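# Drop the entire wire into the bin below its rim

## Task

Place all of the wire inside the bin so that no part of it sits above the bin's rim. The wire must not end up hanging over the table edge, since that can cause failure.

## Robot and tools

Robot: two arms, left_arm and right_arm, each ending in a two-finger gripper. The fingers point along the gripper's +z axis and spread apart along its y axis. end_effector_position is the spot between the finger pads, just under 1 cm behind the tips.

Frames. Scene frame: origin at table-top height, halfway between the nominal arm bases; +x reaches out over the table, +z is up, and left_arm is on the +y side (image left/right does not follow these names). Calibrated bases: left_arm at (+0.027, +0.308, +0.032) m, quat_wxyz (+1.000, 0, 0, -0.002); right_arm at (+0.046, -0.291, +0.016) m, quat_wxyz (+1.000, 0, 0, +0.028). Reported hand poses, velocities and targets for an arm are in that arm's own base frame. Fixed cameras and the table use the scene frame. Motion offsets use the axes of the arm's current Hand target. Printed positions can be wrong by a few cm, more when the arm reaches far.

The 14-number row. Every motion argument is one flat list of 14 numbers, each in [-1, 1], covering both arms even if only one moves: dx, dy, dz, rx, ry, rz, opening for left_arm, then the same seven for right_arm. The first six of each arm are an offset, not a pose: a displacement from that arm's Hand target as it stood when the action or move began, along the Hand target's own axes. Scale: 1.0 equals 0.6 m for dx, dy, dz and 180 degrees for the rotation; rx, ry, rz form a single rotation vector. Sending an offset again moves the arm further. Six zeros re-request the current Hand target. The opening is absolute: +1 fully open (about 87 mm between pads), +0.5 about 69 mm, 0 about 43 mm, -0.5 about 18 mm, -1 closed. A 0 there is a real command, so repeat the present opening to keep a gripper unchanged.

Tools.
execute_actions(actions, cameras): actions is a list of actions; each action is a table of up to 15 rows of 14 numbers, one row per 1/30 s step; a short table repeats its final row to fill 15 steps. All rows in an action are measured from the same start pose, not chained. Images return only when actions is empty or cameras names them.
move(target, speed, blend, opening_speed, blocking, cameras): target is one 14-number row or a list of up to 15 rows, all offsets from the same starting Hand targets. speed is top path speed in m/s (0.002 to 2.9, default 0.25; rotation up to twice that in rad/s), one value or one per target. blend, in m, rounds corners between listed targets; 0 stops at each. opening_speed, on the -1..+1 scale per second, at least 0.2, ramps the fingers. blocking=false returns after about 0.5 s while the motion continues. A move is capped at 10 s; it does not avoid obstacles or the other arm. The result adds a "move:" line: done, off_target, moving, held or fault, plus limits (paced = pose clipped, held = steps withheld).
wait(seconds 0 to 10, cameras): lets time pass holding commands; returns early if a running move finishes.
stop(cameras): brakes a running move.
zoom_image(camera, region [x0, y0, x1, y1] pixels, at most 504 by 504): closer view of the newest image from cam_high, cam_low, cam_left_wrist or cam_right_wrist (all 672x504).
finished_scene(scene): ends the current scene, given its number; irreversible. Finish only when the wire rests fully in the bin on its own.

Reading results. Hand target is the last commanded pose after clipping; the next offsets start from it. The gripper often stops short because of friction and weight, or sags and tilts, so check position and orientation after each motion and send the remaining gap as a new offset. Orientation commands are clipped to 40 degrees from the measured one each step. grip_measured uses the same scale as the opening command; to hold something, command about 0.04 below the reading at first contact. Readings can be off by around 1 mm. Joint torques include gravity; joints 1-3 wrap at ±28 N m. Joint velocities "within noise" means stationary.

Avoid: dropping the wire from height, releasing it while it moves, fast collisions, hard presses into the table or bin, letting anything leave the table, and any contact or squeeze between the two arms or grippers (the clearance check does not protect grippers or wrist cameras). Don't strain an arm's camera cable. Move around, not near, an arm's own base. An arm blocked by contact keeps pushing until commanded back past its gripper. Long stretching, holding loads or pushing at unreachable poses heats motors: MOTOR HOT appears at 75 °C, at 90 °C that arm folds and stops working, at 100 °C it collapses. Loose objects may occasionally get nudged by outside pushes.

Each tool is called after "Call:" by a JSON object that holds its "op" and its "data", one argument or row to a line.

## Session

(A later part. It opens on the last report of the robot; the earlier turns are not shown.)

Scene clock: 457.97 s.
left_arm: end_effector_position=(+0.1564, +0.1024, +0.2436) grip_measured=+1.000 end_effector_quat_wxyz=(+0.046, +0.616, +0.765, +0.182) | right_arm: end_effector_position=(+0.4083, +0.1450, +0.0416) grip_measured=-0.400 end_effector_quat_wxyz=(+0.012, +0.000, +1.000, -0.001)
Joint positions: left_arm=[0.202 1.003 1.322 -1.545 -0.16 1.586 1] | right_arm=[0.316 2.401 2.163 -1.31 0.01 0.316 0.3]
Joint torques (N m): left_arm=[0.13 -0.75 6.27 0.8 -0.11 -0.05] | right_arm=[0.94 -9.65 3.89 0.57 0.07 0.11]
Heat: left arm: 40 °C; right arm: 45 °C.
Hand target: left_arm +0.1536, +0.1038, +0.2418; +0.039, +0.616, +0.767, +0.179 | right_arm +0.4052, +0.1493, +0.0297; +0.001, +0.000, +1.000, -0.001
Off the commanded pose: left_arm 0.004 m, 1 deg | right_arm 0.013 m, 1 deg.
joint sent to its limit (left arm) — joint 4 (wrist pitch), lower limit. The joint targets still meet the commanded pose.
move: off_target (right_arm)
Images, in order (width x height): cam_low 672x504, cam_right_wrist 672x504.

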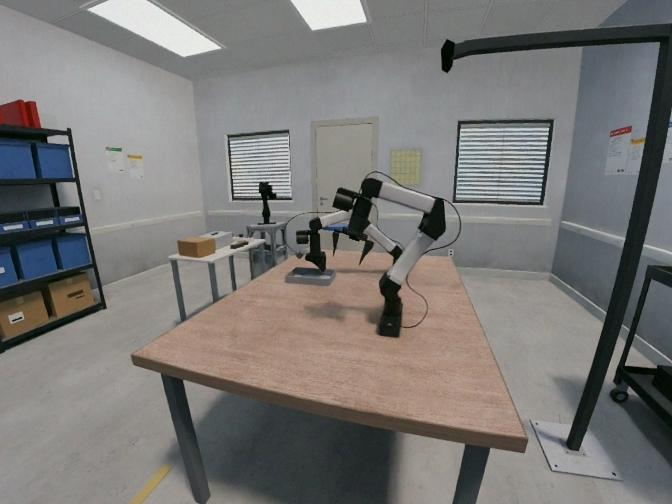

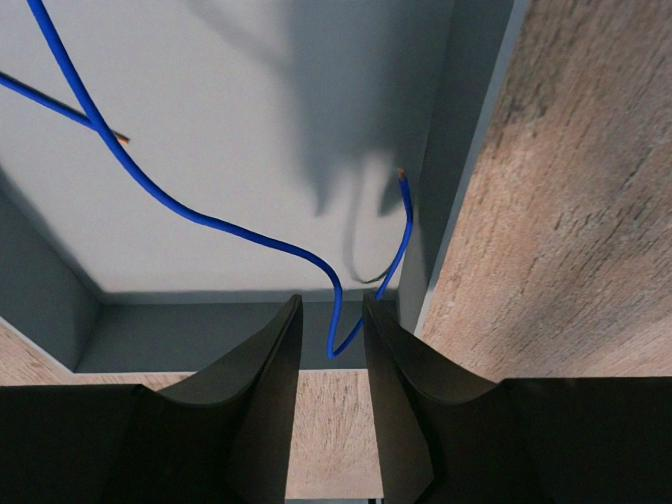

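Call:
{"op": "move", "data": {
  "target": [
    [0,0,0,0,0,0,1,0,0.006,0.025,0,0,0,-0.4],
    [0,0,0,0,0,0,1,0,0.006,0.025,0,0,0,-1]
  ],
  "speed": 0.06,
  "opening_speed": 0.6,
  "cameras": ["cam_right_wrist","cam_low"]
}}

Call:
{"op": "zoom_image", "data": {
  "camera": "cam_low",
  "region": [280, 235, 360, 295]
}}

Scene clock: 466.30 s.
left_arm: end_effector_position=(+0.1564, +0.1024, +0.2436) grip_measured=+1.000 end_effector_quat_wxyz=(+0.046, +0.616, +0.765, +0.182) | right_arm: end_effector_position=(+0.4094, +0.1489, +0.0283) grip_measured=-0.949 end_effector_quat_wxyz=(+0.015, +0.000, +1.000, -0.001)
Joint positions: left_arm=[0.202 1.003 1.322 -1.545 -0.16 1.586 1] | right_arm=[0.323 2.408 2.124 -1.259 0.01 0.323 0.025]
Joint torques (N m): left_arm=[0.13 -0.75 6.27 0.8 -0.11 -0.05] | right_arm=[1.06 -9.35 3.79 0.57 0.04 0.08]
Heat: left arm: 40 °C; right arm: 46 °C.
Hand target: left_arm +0.1536, +0.1038, +0.2418; +0.039, +0.616, +0.767, +0.179 | right_arm +0.4052, +0.1529, +0.0146; +0.001, +0.000, +1.000, -0.001
Off the commanded pose: left_arm 0.004 m, 1 deg | right_arm 0.015 m, 2 deg.
joint sent to its limit (left arm) — joint 4 (wrist pitch), lower limit. The joint targets still meet the commanded pose.
move: off_target (right_arm); target 2's new opening was sent with right_arm's hand 0.015 m and 2 deg from that target
Images, in order (width x height): cam_low 672x504, cam_right_wrist 672x504.

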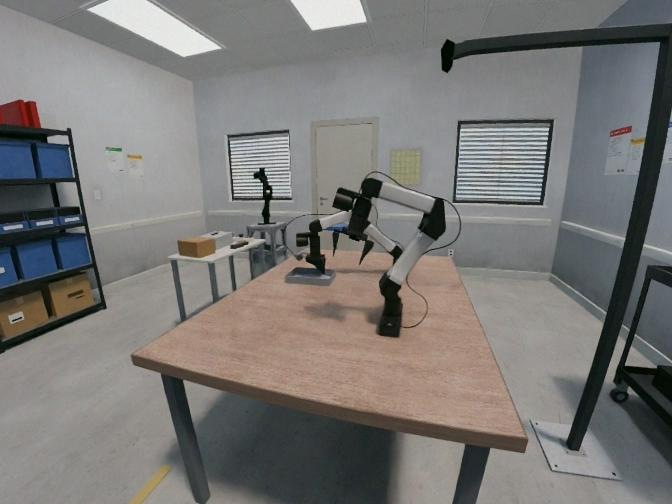

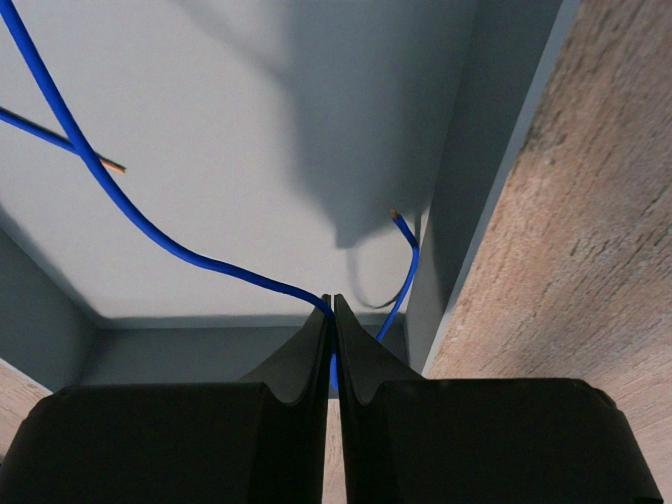

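Scaled by 6.300 from the camera's 672x504 image, which has a finer 960x720 frame.

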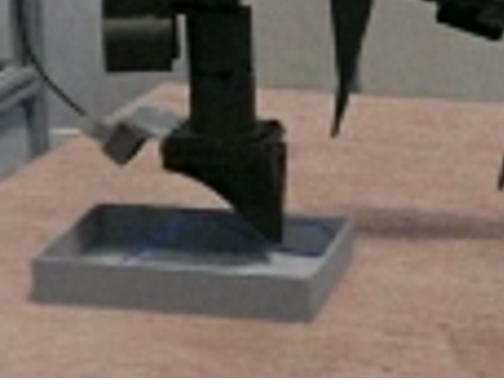

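Call:
{"op": "move", "data": {
  "target": [0,0,0,0,0,0,1,-0.033,0.11,0.024,0,0,0,-1],
  "speed": 0.06,
  "cameras": ["cam_right_wrist","cam_low","cam_high"]
}}

Call:
{"op": "zoom_image", "data": {
  "camera": "cam_low",
  "region": [280, 235, 360, 295]
}}

Call:
{"op": "zoom_image", "data": {
  "camera": "cam_high",
  "region": [230, 235, 350, 325]
}}

Scene clock: 474.33 s.
left_arm: end_effector_position=(+0.1564, +0.1024, +0.2436) grip_measured=+1.000 end_effector_quat_wxyz=(+0.046, +0.616, +0.765, +0.182) | right_arm: end_effector_position=(+0.4273, +0.2154, +0.0077) grip_measured=-0.949 end_effector_quat_wxyz=(+0.011, -0.001, +1.000, -0.001)
Joint positions: left_arm=[0.202 1.003 1.322 -1.545 -0.16 1.586 1] | right_arm=[0.434 2.733 2.651 -1.47 0.01 0.432 0.025]
Joint torques (N m): left_arm=[0.13 -0.75 6.28 0.8 -0.11 -0.05] | right_arm=[0.8 -10.32 6.58 0.28 0.06 0.09]
Heat: left arm: 40 °C; right arm: 45 °C.
Hand target: left_arm +0.1536, +0.1038, +0.2418; +0.039, +0.616, +0.767, +0.179 | right_arm +0.4250, +0.2189, +0.0002; +0.001, +0.000, +1.000, -0.001
Off the commanded pose: left_arm 0.004 m, 1 deg | right_arm 0.009 m, 1 deg.
joint sent to its limit (left arm) — joint 4 (wrist pitch), lower limit. The joint targets still meet the commanded pose.
move: done
Images, in order (width x height): cam_high 672x504, cam_low 672x504, cam_right_wrist 672x504.

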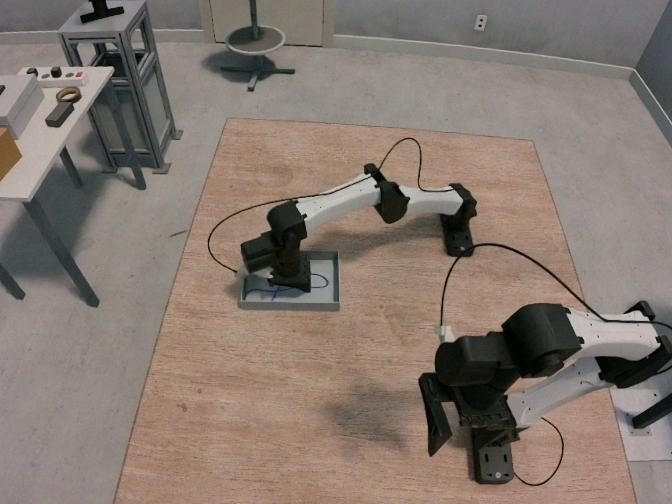

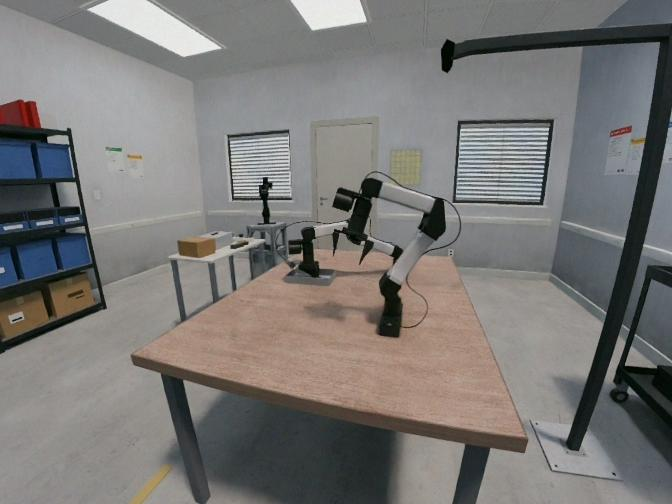

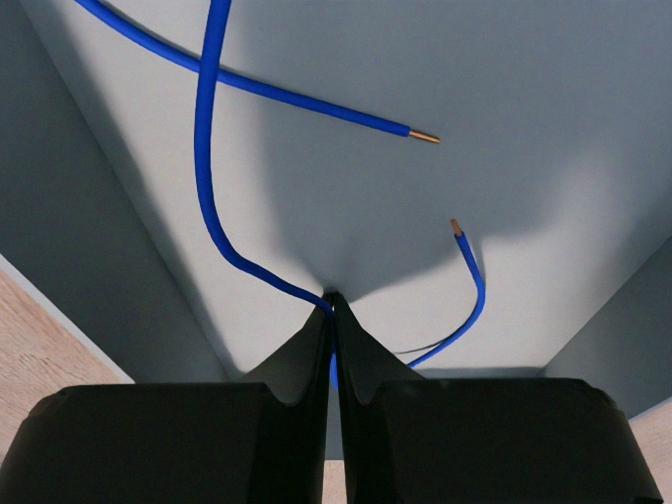

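Scaled by 6.300 from the camera's 672x504 image, which has a finer 960x720 frame.

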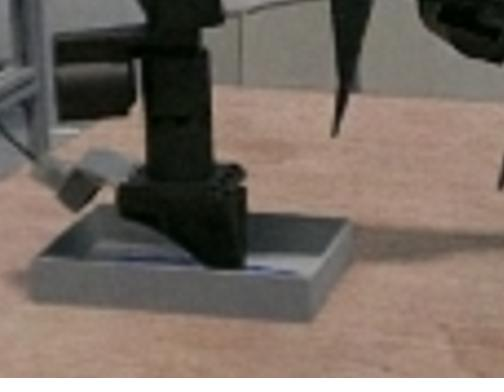

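Scaled by 4.200 from the camera's 672x504 image, which has a finer 960x720 frame.

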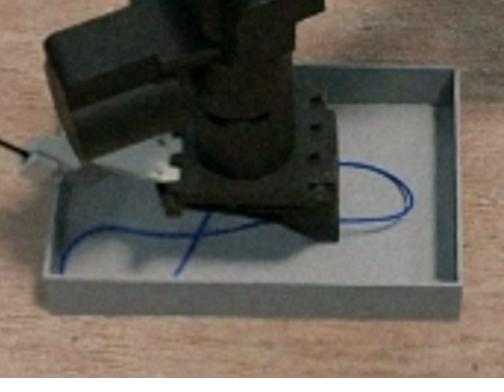

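Now all flat. Release and retreat upward.

Call:
{"op": "move", "data": {
  "target": [
    [0,0,0,0,0,0,1,0,0,0,0,0,0,-0.5],
    [0,0,0,0,0,0,1,0,0,-0.1,0,0,0,-0.5],
    [0,0,0,0,0,0,1,0.15,-0.02,-0.3,0,0,0,-0.5]
  ],
  "speed": 0.12,
  "opening_speed": 0.4,
  "cameras": ["cam_right_wrist","cam_low","cam_high"]
}}

Call:
{"op": "zoom_image", "data": {
  "camera": "cam_low",
  "region": [280, 235, 360, 295]
}}

Call:
{"op": "zoom_image", "data": {
  "camera": "cam_high",
  "region": [230, 235, 350, 325]
}}

Scene clock: 486.53 s.
left_arm: end_effector_position=(+0.1564, +0.1024, +0.2436) grip_measured=+1.000 end_effector_quat_wxyz=(+0.046, +0.616, +0.765, +0.182) | right_arm: end_effector_position=(+0.3418, +0.2055, +0.1729) grip_measured=-0.500 end_effector_quat_wxyz=(+0.062, +0.002, +0.998, +0.030)
Joint positions: left_arm=[0.202 1.003 1.322 -1.545 -0.16 1.586 1] | right_arm=[0.494 2.153 2.283 -1.563 0.006 0.499 0.25]
Joint torques (N m): left_arm=[0.13 -0.75 6.27 0.8 -0.11 -0.05] | right_arm=[0.87 -11.28 3.71 0.63 -0.01 0.11]
Motor temperatures (°C): left_arm=[29 30 40 33 29 29 27] | right_arm=[27 47 37 29 30 28 27]
Heat: left arm: 40 °C; right arm: 47 °C.
Hand target: left_arm +0.1536, +0.1038, +0.2418; +0.039, +0.616, +0.767, +0.179 | right_arm +0.3348, +0.2070, +0.1801; +0.001, +0.000, +1.000, -0.001
Off the commanded pose: left_arm 0.004 m, 1 deg | right_arm 0.010 m, 8 deg.
joint sent to its limit (left arm) — joint 4 (wrist pitch), lower limit. The joint targets still meet the commanded pose.
joint sent to its limit (right arm) — joint 4 (wrist pitch), lower limit. The joint targets are off in orientation, not in position.
move: off_target (right_arm)
Images, in order (width x height): cam_high 672x504, cam_low 672x504, cam_right_wrist 672x504.

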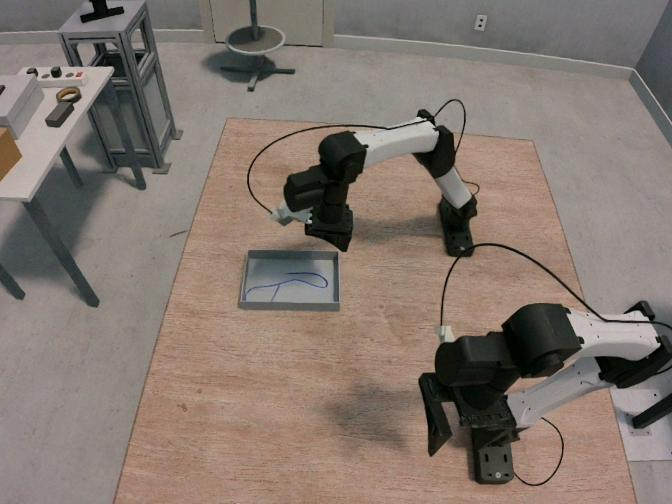

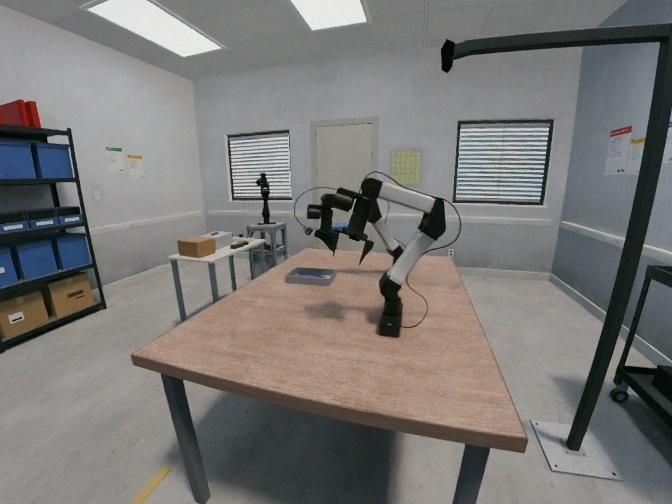

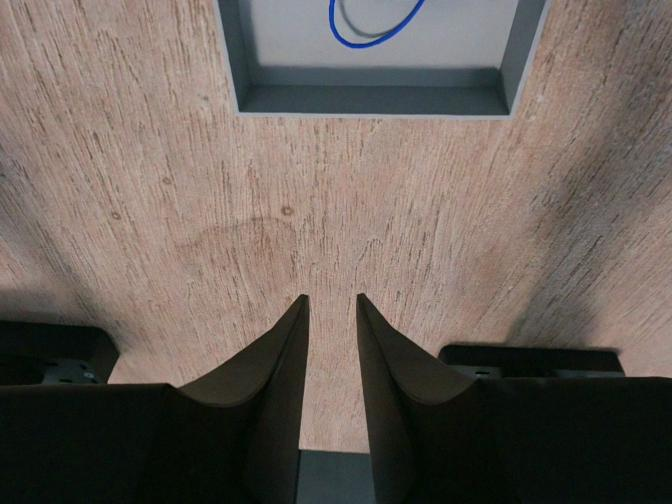

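Scaled by 6.300 from the camera's 672x504 image, which has a finer 960x720 frame.

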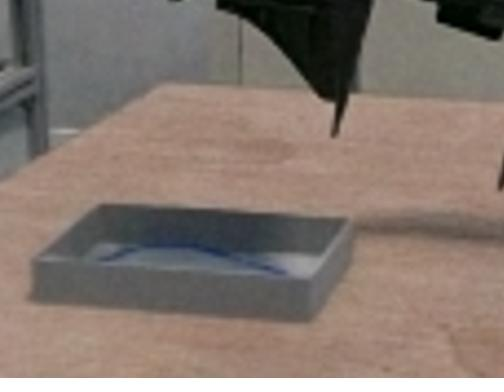

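Scaled by 4.200 from the camera's 672x504 image, which has a finer 960x720 frame.

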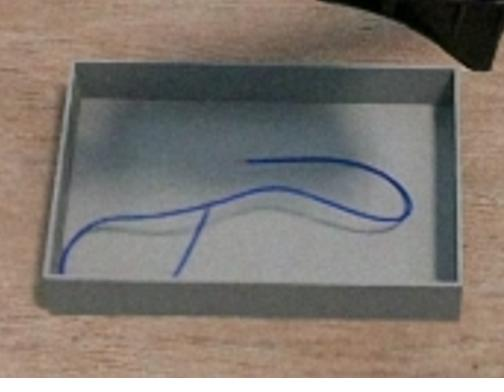

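Call:
{"op": "move", "data": {
  "target": [0,0,0,0,0,0,1,-0.167,-0.04,0.133,0,0,0,-0.3],
  "speed": 0.2,
  "cameras": ["cam_right_wrist","cam_low","cam_high"]
}}

Call:
{"op": "zoom_image", "data": {
  "camera": "cam_low",
  "region": [280, 235, 360, 295]
}}

Scene clock: 506.87 s.
left_arm: end_effector_position=(+0.1564, +0.1024, +0.2436) grip_measured=+1.000 end_effector_quat_wxyz=(+0.046, +0.616, +0.765, +0.182) | right_arm: end_effector_position=(+0.4323, +0.1825, +0.1033) grip_measured=-0.300 end_effector_quat_wxyz=(+0.066, +0.006, +0.997, +0.026)
Joint positions: left_arm=[0.202 1.003 1.322 -1.545 -0.16 1.586 1] | right_arm=[0.367 2.54 2.676 -1.566 0 0.38 0.35]
Joint torques (N m): left_arm=[0.14 -0.73 6.26 0.81 -0.11 -0.05] | right_arm=[0.03 -10.18 6.3 0.66 0.11 0.03]
Heat: left arm: 40 °C; right arm: 51 °C.
Hand target: left_arm +0.1536, +0.1038, +0.2418; +0.039, +0.616, +0.767, +0.179 | right_arm +0.4352, +0.1830, +0.1005; +0.001, +0.000, +1.000, -0.001
Off the commanded pose: left_arm 0.004 m, 1 deg | right_arm 0.004 m, 8 deg.
joint sent to its limit (left arm) — joint 4 (wrist pitch), lower limit. The joint targets still meet the commanded pose.
joint sent to its limit (right arm) — joint 4 (wrist pitch), lower limit. The joint targets are off in orientation, not in position.
move: off_target (right_arm)
Images, in order (width x height): cam_high 672x504, cam_low 672x504, cam_right_wrist 672x504.

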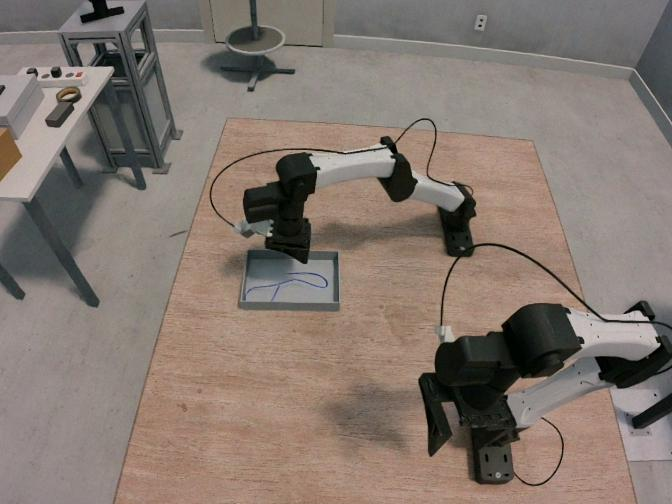

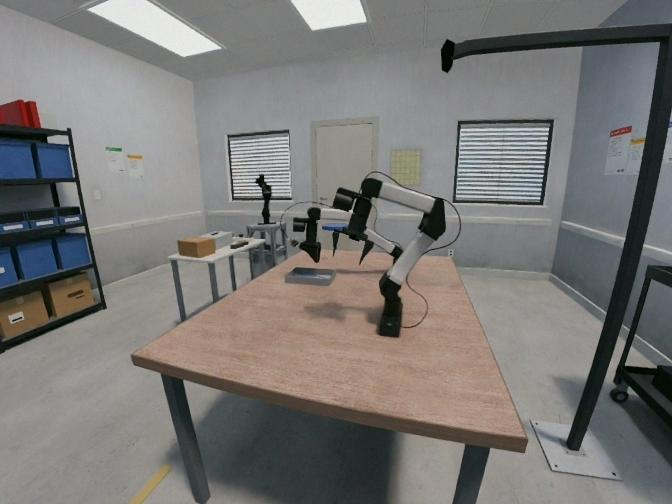

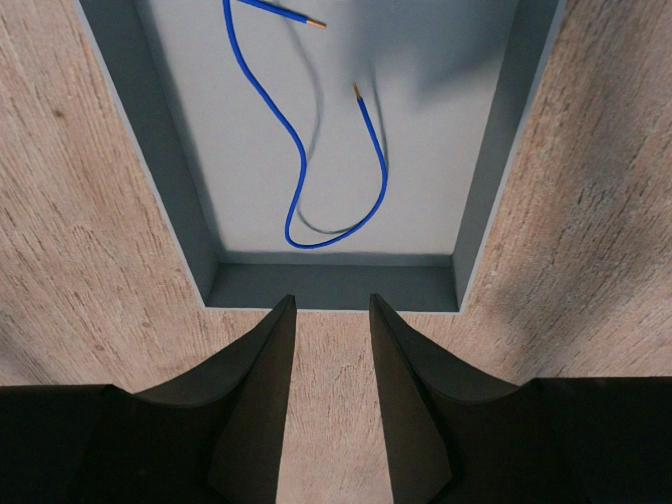

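Scaled by 6.300 from the camera's 672x504 image, which has a finer 960x720 frame.

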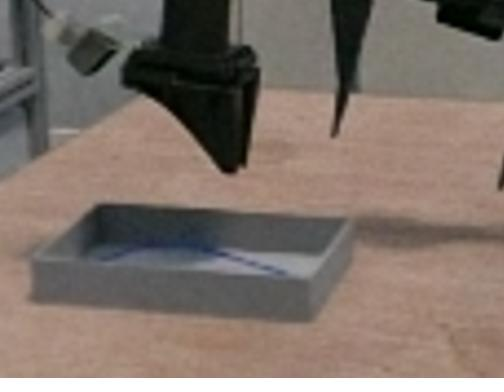

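Call:
{"op": "move", "data": {
  "target": [0,0,0,0,0,0,1,0,0.037,0.117,0,0,0,-0.3],
  "speed": 0.12,
  "cameras": ["cam_right_wrist","cam_low"]
}}

Call:
{"op": "zoom_image", "data": {
  "camera": "cam_low",
  "region": [280, 235, 360, 295]
}}

Scene clock: 525.33 s.
left_arm: end_effector_position=(+0.1564, +0.1024, +0.2436) grip_measured=+1.000 end_effector_quat_wxyz=(+0.046, +0.616, +0.765, +0.182) | right_arm: end_effector_position=(+0.4340, +0.2027, +0.0348) grip_measured=-0.300 end_effector_quat_wxyz=(+0.021, -0.001, +1.000, +0.009)
Joint positions: left_arm=[0.202 1.003 1.322 -1.545 -0.16 1.586 1] | right_arm=[0.403 2.743 2.784 -1.566 0 0.402 0.35]
Joint torques (N m): left_arm=[0.13 -0.75 6.27 0.8 -0.11 -0.05] | right_arm=[0.92 -10.71 6.56 0.44 0.15 0.1]
Heat: left arm: 40 °C; right arm: 50 °C.
Hand target: left_arm +0.1536, +0.1038, +0.2418; +0.039, +0.616, +0.767, +0.179 | right_arm +0.4352, +0.2052, +0.0303; +0.001, +0.000, +1.000, -0.001
Off the commanded pose: left_arm 0.004 m, 1 deg | right_arm 0.005 m, 3 deg.
joint sent to its limit (left arm) — joint 4 (wrist pitch), lower limit. The joint targets still meet the commanded pose.
joint sent to its limit (right arm) — joint 4 (wrist pitch), lower limit. The joint targets still meet the commanded pose.
move: off_target (right_arm)
Images, in order (width x height): cam_low 672x504, cam_right_wrist 672x504.

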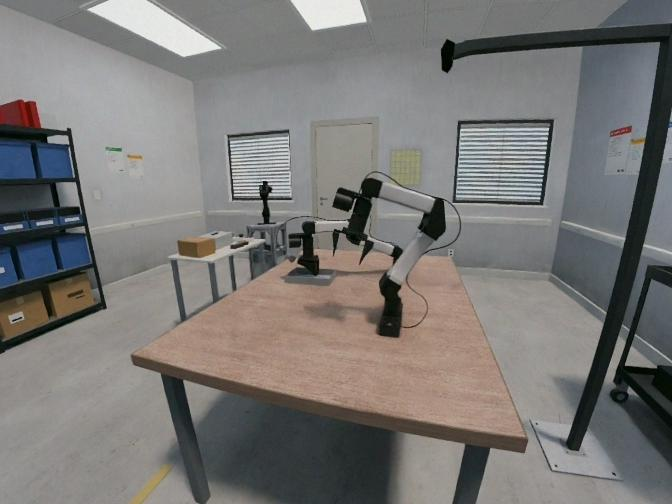

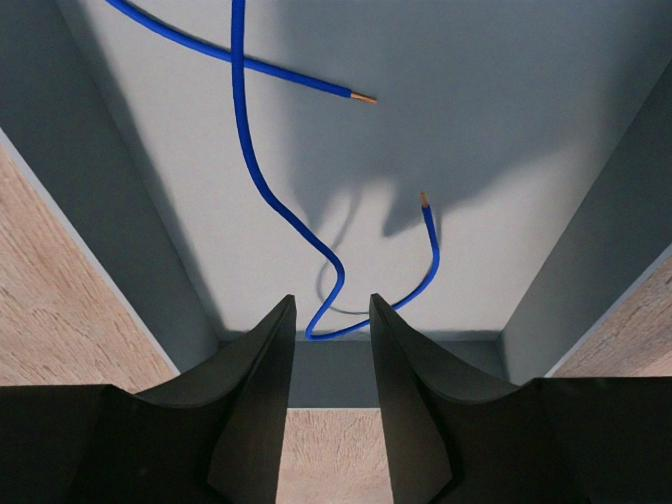

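Scaled by 6.300 from the camera's 672x504 image, which has a finer 960x720 frame.

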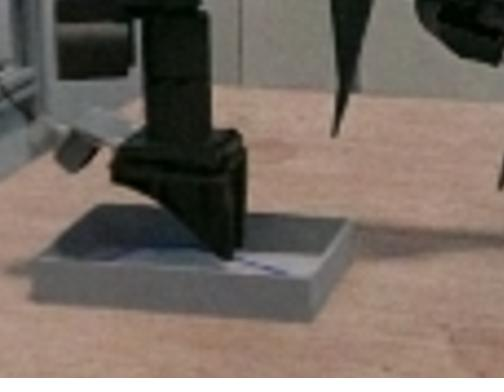

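Call:
{"op": "move", "data": {
  "target": [
    [0,0,0,0,0,0,1,0,-0.033,0.0,0.025,0,0,-0.3],
    [0,0,0,0,0,0,1,-0.033,0.0,0.025,0,0,0,-1]
  ],
  "speed": 0.06,
  "opening_speed": 0.6,
  "cameras": ["cam_right_wrist","cam_low"]
}}

Scene clock: 535.00 s.
left_arm: end_effector_position=(+0.1564, +0.1024, +0.2436) grip_measured=+1.000 end_effector_quat_wxyz=(+0.046, +0.616, +0.765, +0.182) | right_arm: end_effector_position=(+0.4491, +0.2055, +0.0226) grip_measured=-0.932 end_effector_quat_wxyz=(+0.042, +0.001, +0.999, +0.012)
Joint positions: left_arm=[0.202 1.003 1.322 -1.545 -0.16 1.586 1] | right_arm=[0.4 2.796 2.843 -1.532 0.01 0.401 0.034]
Joint torques (N m): left_arm=[0.13 -0.75 6.27 0.8 -0.11 -0.05] | right_arm=[-0.49 -10.44 6.53 0.72 0.05 -0.02]
Heat: left arm: 40 °C; right arm: 51 °C.
Hand target: left_arm +0.1536, +0.1038, +0.2418; +0.039, +0.616, +0.767, +0.179 | right_arm +0.4550, +0.2050, +0.0152; +0.001, +0.000, +1.000, -0.001
Off the commanded pose: left_arm 0.004 m, 1 deg | right_arm 0.009 m, 5 deg.
elbow stopped short (right arm): the move would have taken joint 3 (elbow) straighter than the controller allows.
joint sent to its limit (left arm) — joint 4 (wrist pitch), lower limit. The joint targets still meet the commanded pose.
move: off_target (right_arm); target 2's new opening was sent with right_arm's hand 0.009 m and 5 deg from that target
Images, in order (width x height): cam_low 672x504, cam_right_wrist 672x504.

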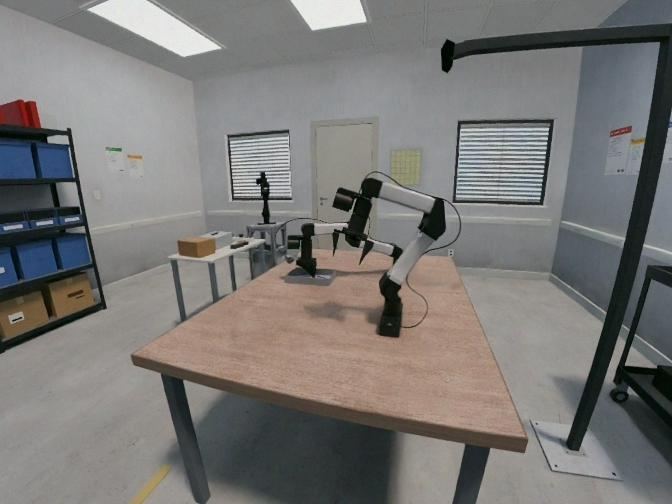

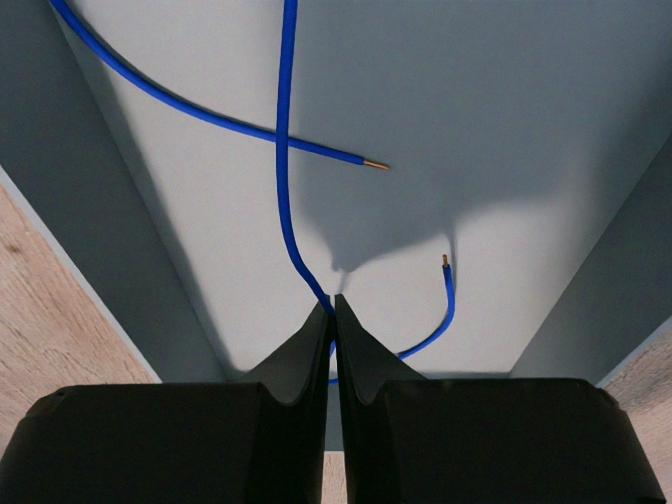

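Call:
{"op": "move", "data": {
  "target": [0,0,0,0,0,0,1,0.05,0.045,0.024,0,0,0,-1],
  "speed": 0.06,
  "cameras": ["cam_right_wrist"]
}}

Call:
{"op": "move", "data": {
  "target": [
    [0,0,0,0,0,0,1,0,0,0,0,0,0,-0.5],
    [0,0,0,0,0,0,1,0,0,-0.1,0,0,0,-0.5],
    [0,0,0,0,0,0,1,0.2,-0.02,-0.3,0,0,0,-0.5]
  ],
  "speed": 0.12,
  "opening_speed": 0.3,
  "cameras": ["cam_right_wrist","cam_low","cam_high"]
}}

Call:
{"op": "zoom_image", "data": {
  "camera": "cam_low",
  "region": [280, 235, 360, 295]
}}

Call:
{"op": "zoom_image", "data": {
  "camera": "cam_high",
  "region": [230, 235, 350, 325]
}}

Scene clock: 546.47 s.
left_arm: end_effector_position=(+0.1564, +0.1024, +0.2436) grip_measured=+1.000 end_effector_quat_wxyz=(+0.046, +0.616, +0.765, +0.182) | right_arm: end_effector_position=(+0.4284, +0.2301, +0.0097) grip_measured=-0.932 end_effector_quat_wxyz=(+0.018, -0.002, +1.000, +0.003)
Joint positions: left_arm=[0.202 1.003 1.322 -1.545 -0.16 1.586 1] | right_arm=[0.459 2.824 2.843 -1.554 0.01 0.456 0.034]
Joint torques (N m): left_arm=[0.13 -0.73 6.27 0.8 -0.11 -0.05] | right_arm=[0.64 -10.25 6.06 0.33 0.1 0.16]
Heat: left arm: 40 °C; right arm: 50 °C.
Hand target: left_arm +0.1536, +0.1038, +0.2418; +0.039, +0.616, +0.767, +0.179 | right_arm +0.4251, +0.2320, +0.0008; +0.001, +0.000, +1.000, -0.001
Off the commanded pose: left_arm 0.004 m, 1 deg | right_arm 0.010 m, 2 deg.
joint sent to its limit (left arm) — joint 4 (wrist pitch), lower limit. The joint targets still meet the commanded pose.
move: done
Images, in order (width x height): cam_right_wrist 672x504.

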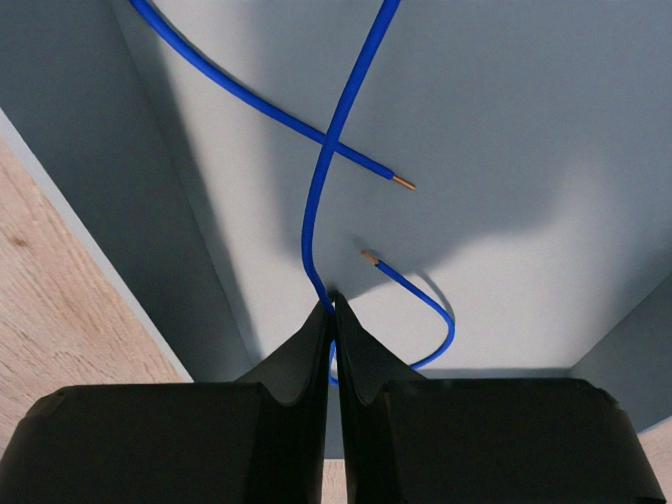

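Scene clock: 551.40 s.
left_arm: end_effector_position=(+0.1564, +0.1024, +0.2436) grip_measured=+1.000 end_effector_quat_wxyz=(+0.046, +0.616, +0.765, +0.182) | right_arm: end_effector_position=(+0.3113, +0.2196, +0.1740) grip_measured=-0.500 end_effector_quat_wxyz=(+0.046, +0.001, +0.999, +0.025)
Joint positions: left_arm=[0.202 1.003 1.322 -1.545 -0.16 1.586 1] | right_arm=[0.559 2.092 2.19 -1.564 0.006 0.561 0.25]
Joint torques (N m): left_arm=[0.12 -0.75 6.26 0.81 -0.11 -0.04] | right_arm=[0.75 -10.82 3.67 0.54 0.1 0.13]
Heat: left arm: 40 °C; right arm: 51 °C.
Hand target: left_arm +0.1536, +0.1038, +0.2418; +0.039, +0.616, +0.767, +0.179 | right_arm +0.3048, +0.2203, +0.1808; +0.001, +0.000, +1.000, -0.001
Off the commanded pose: left_arm 0.004 m, 1 deg | right_arm 0.009 m, 6 deg.
joint sent to its limit (left arm) — joint 4 (wrist pitch), lower limit. The joint targets still meet the commanded pose.
joint sent to its limit (right arm) — joint 4 (wrist pitch), lower limit. The joint targets are off in orientation, not in position.
move: off_target (right_arm)
Images, in order (width x height): cam_high 672x504, cam_low 672x504, cam_right_wrist 672x504.

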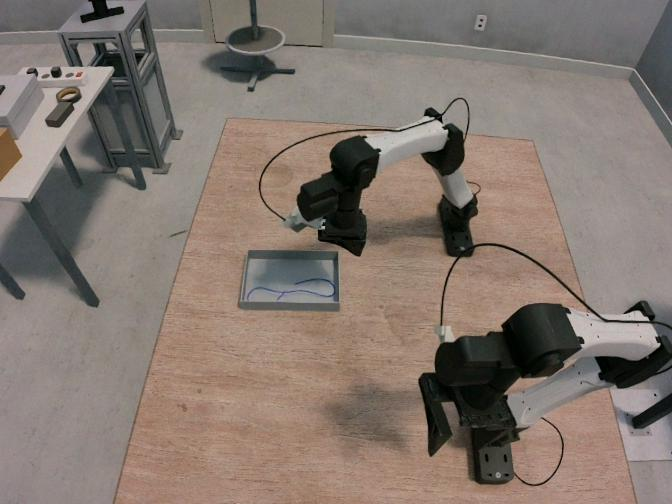

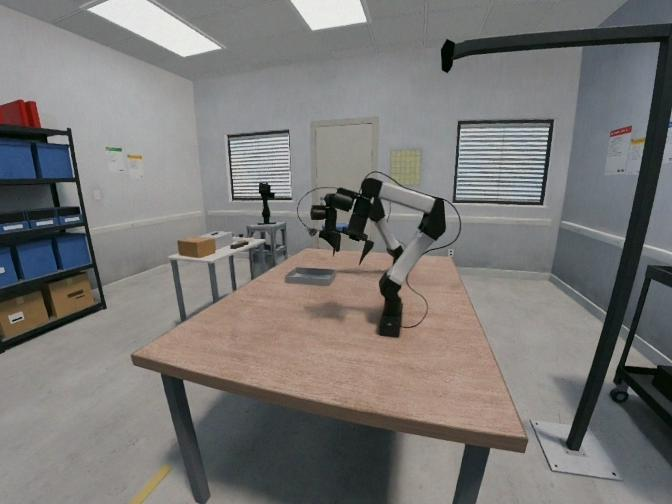

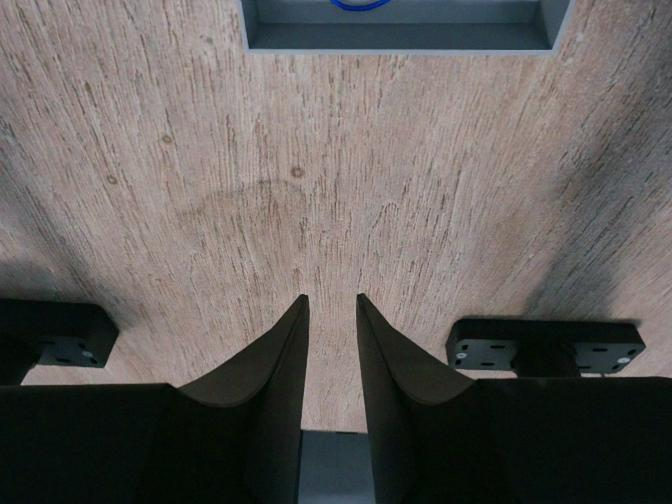

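Scaled by 6.300 from the camera's 672x504 image, which has a finer 960x720 frame.

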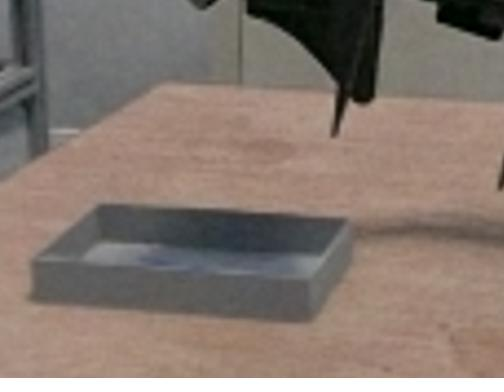

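Scaled by 4.200 from the camera's 672x504 image, which has a finer 960x720 frame.

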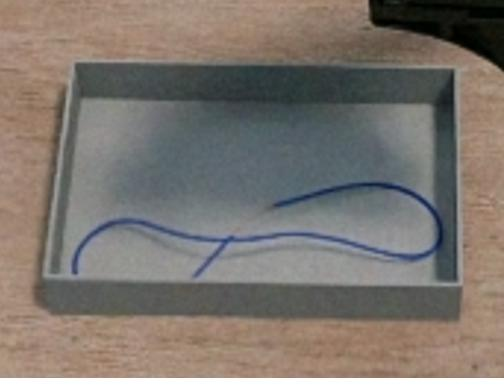

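Nearly flat now, well below the rim.

Call:
{"op": "finished_scene", "data": {
  "scene": 2
}}

The scene is finished: the task was done.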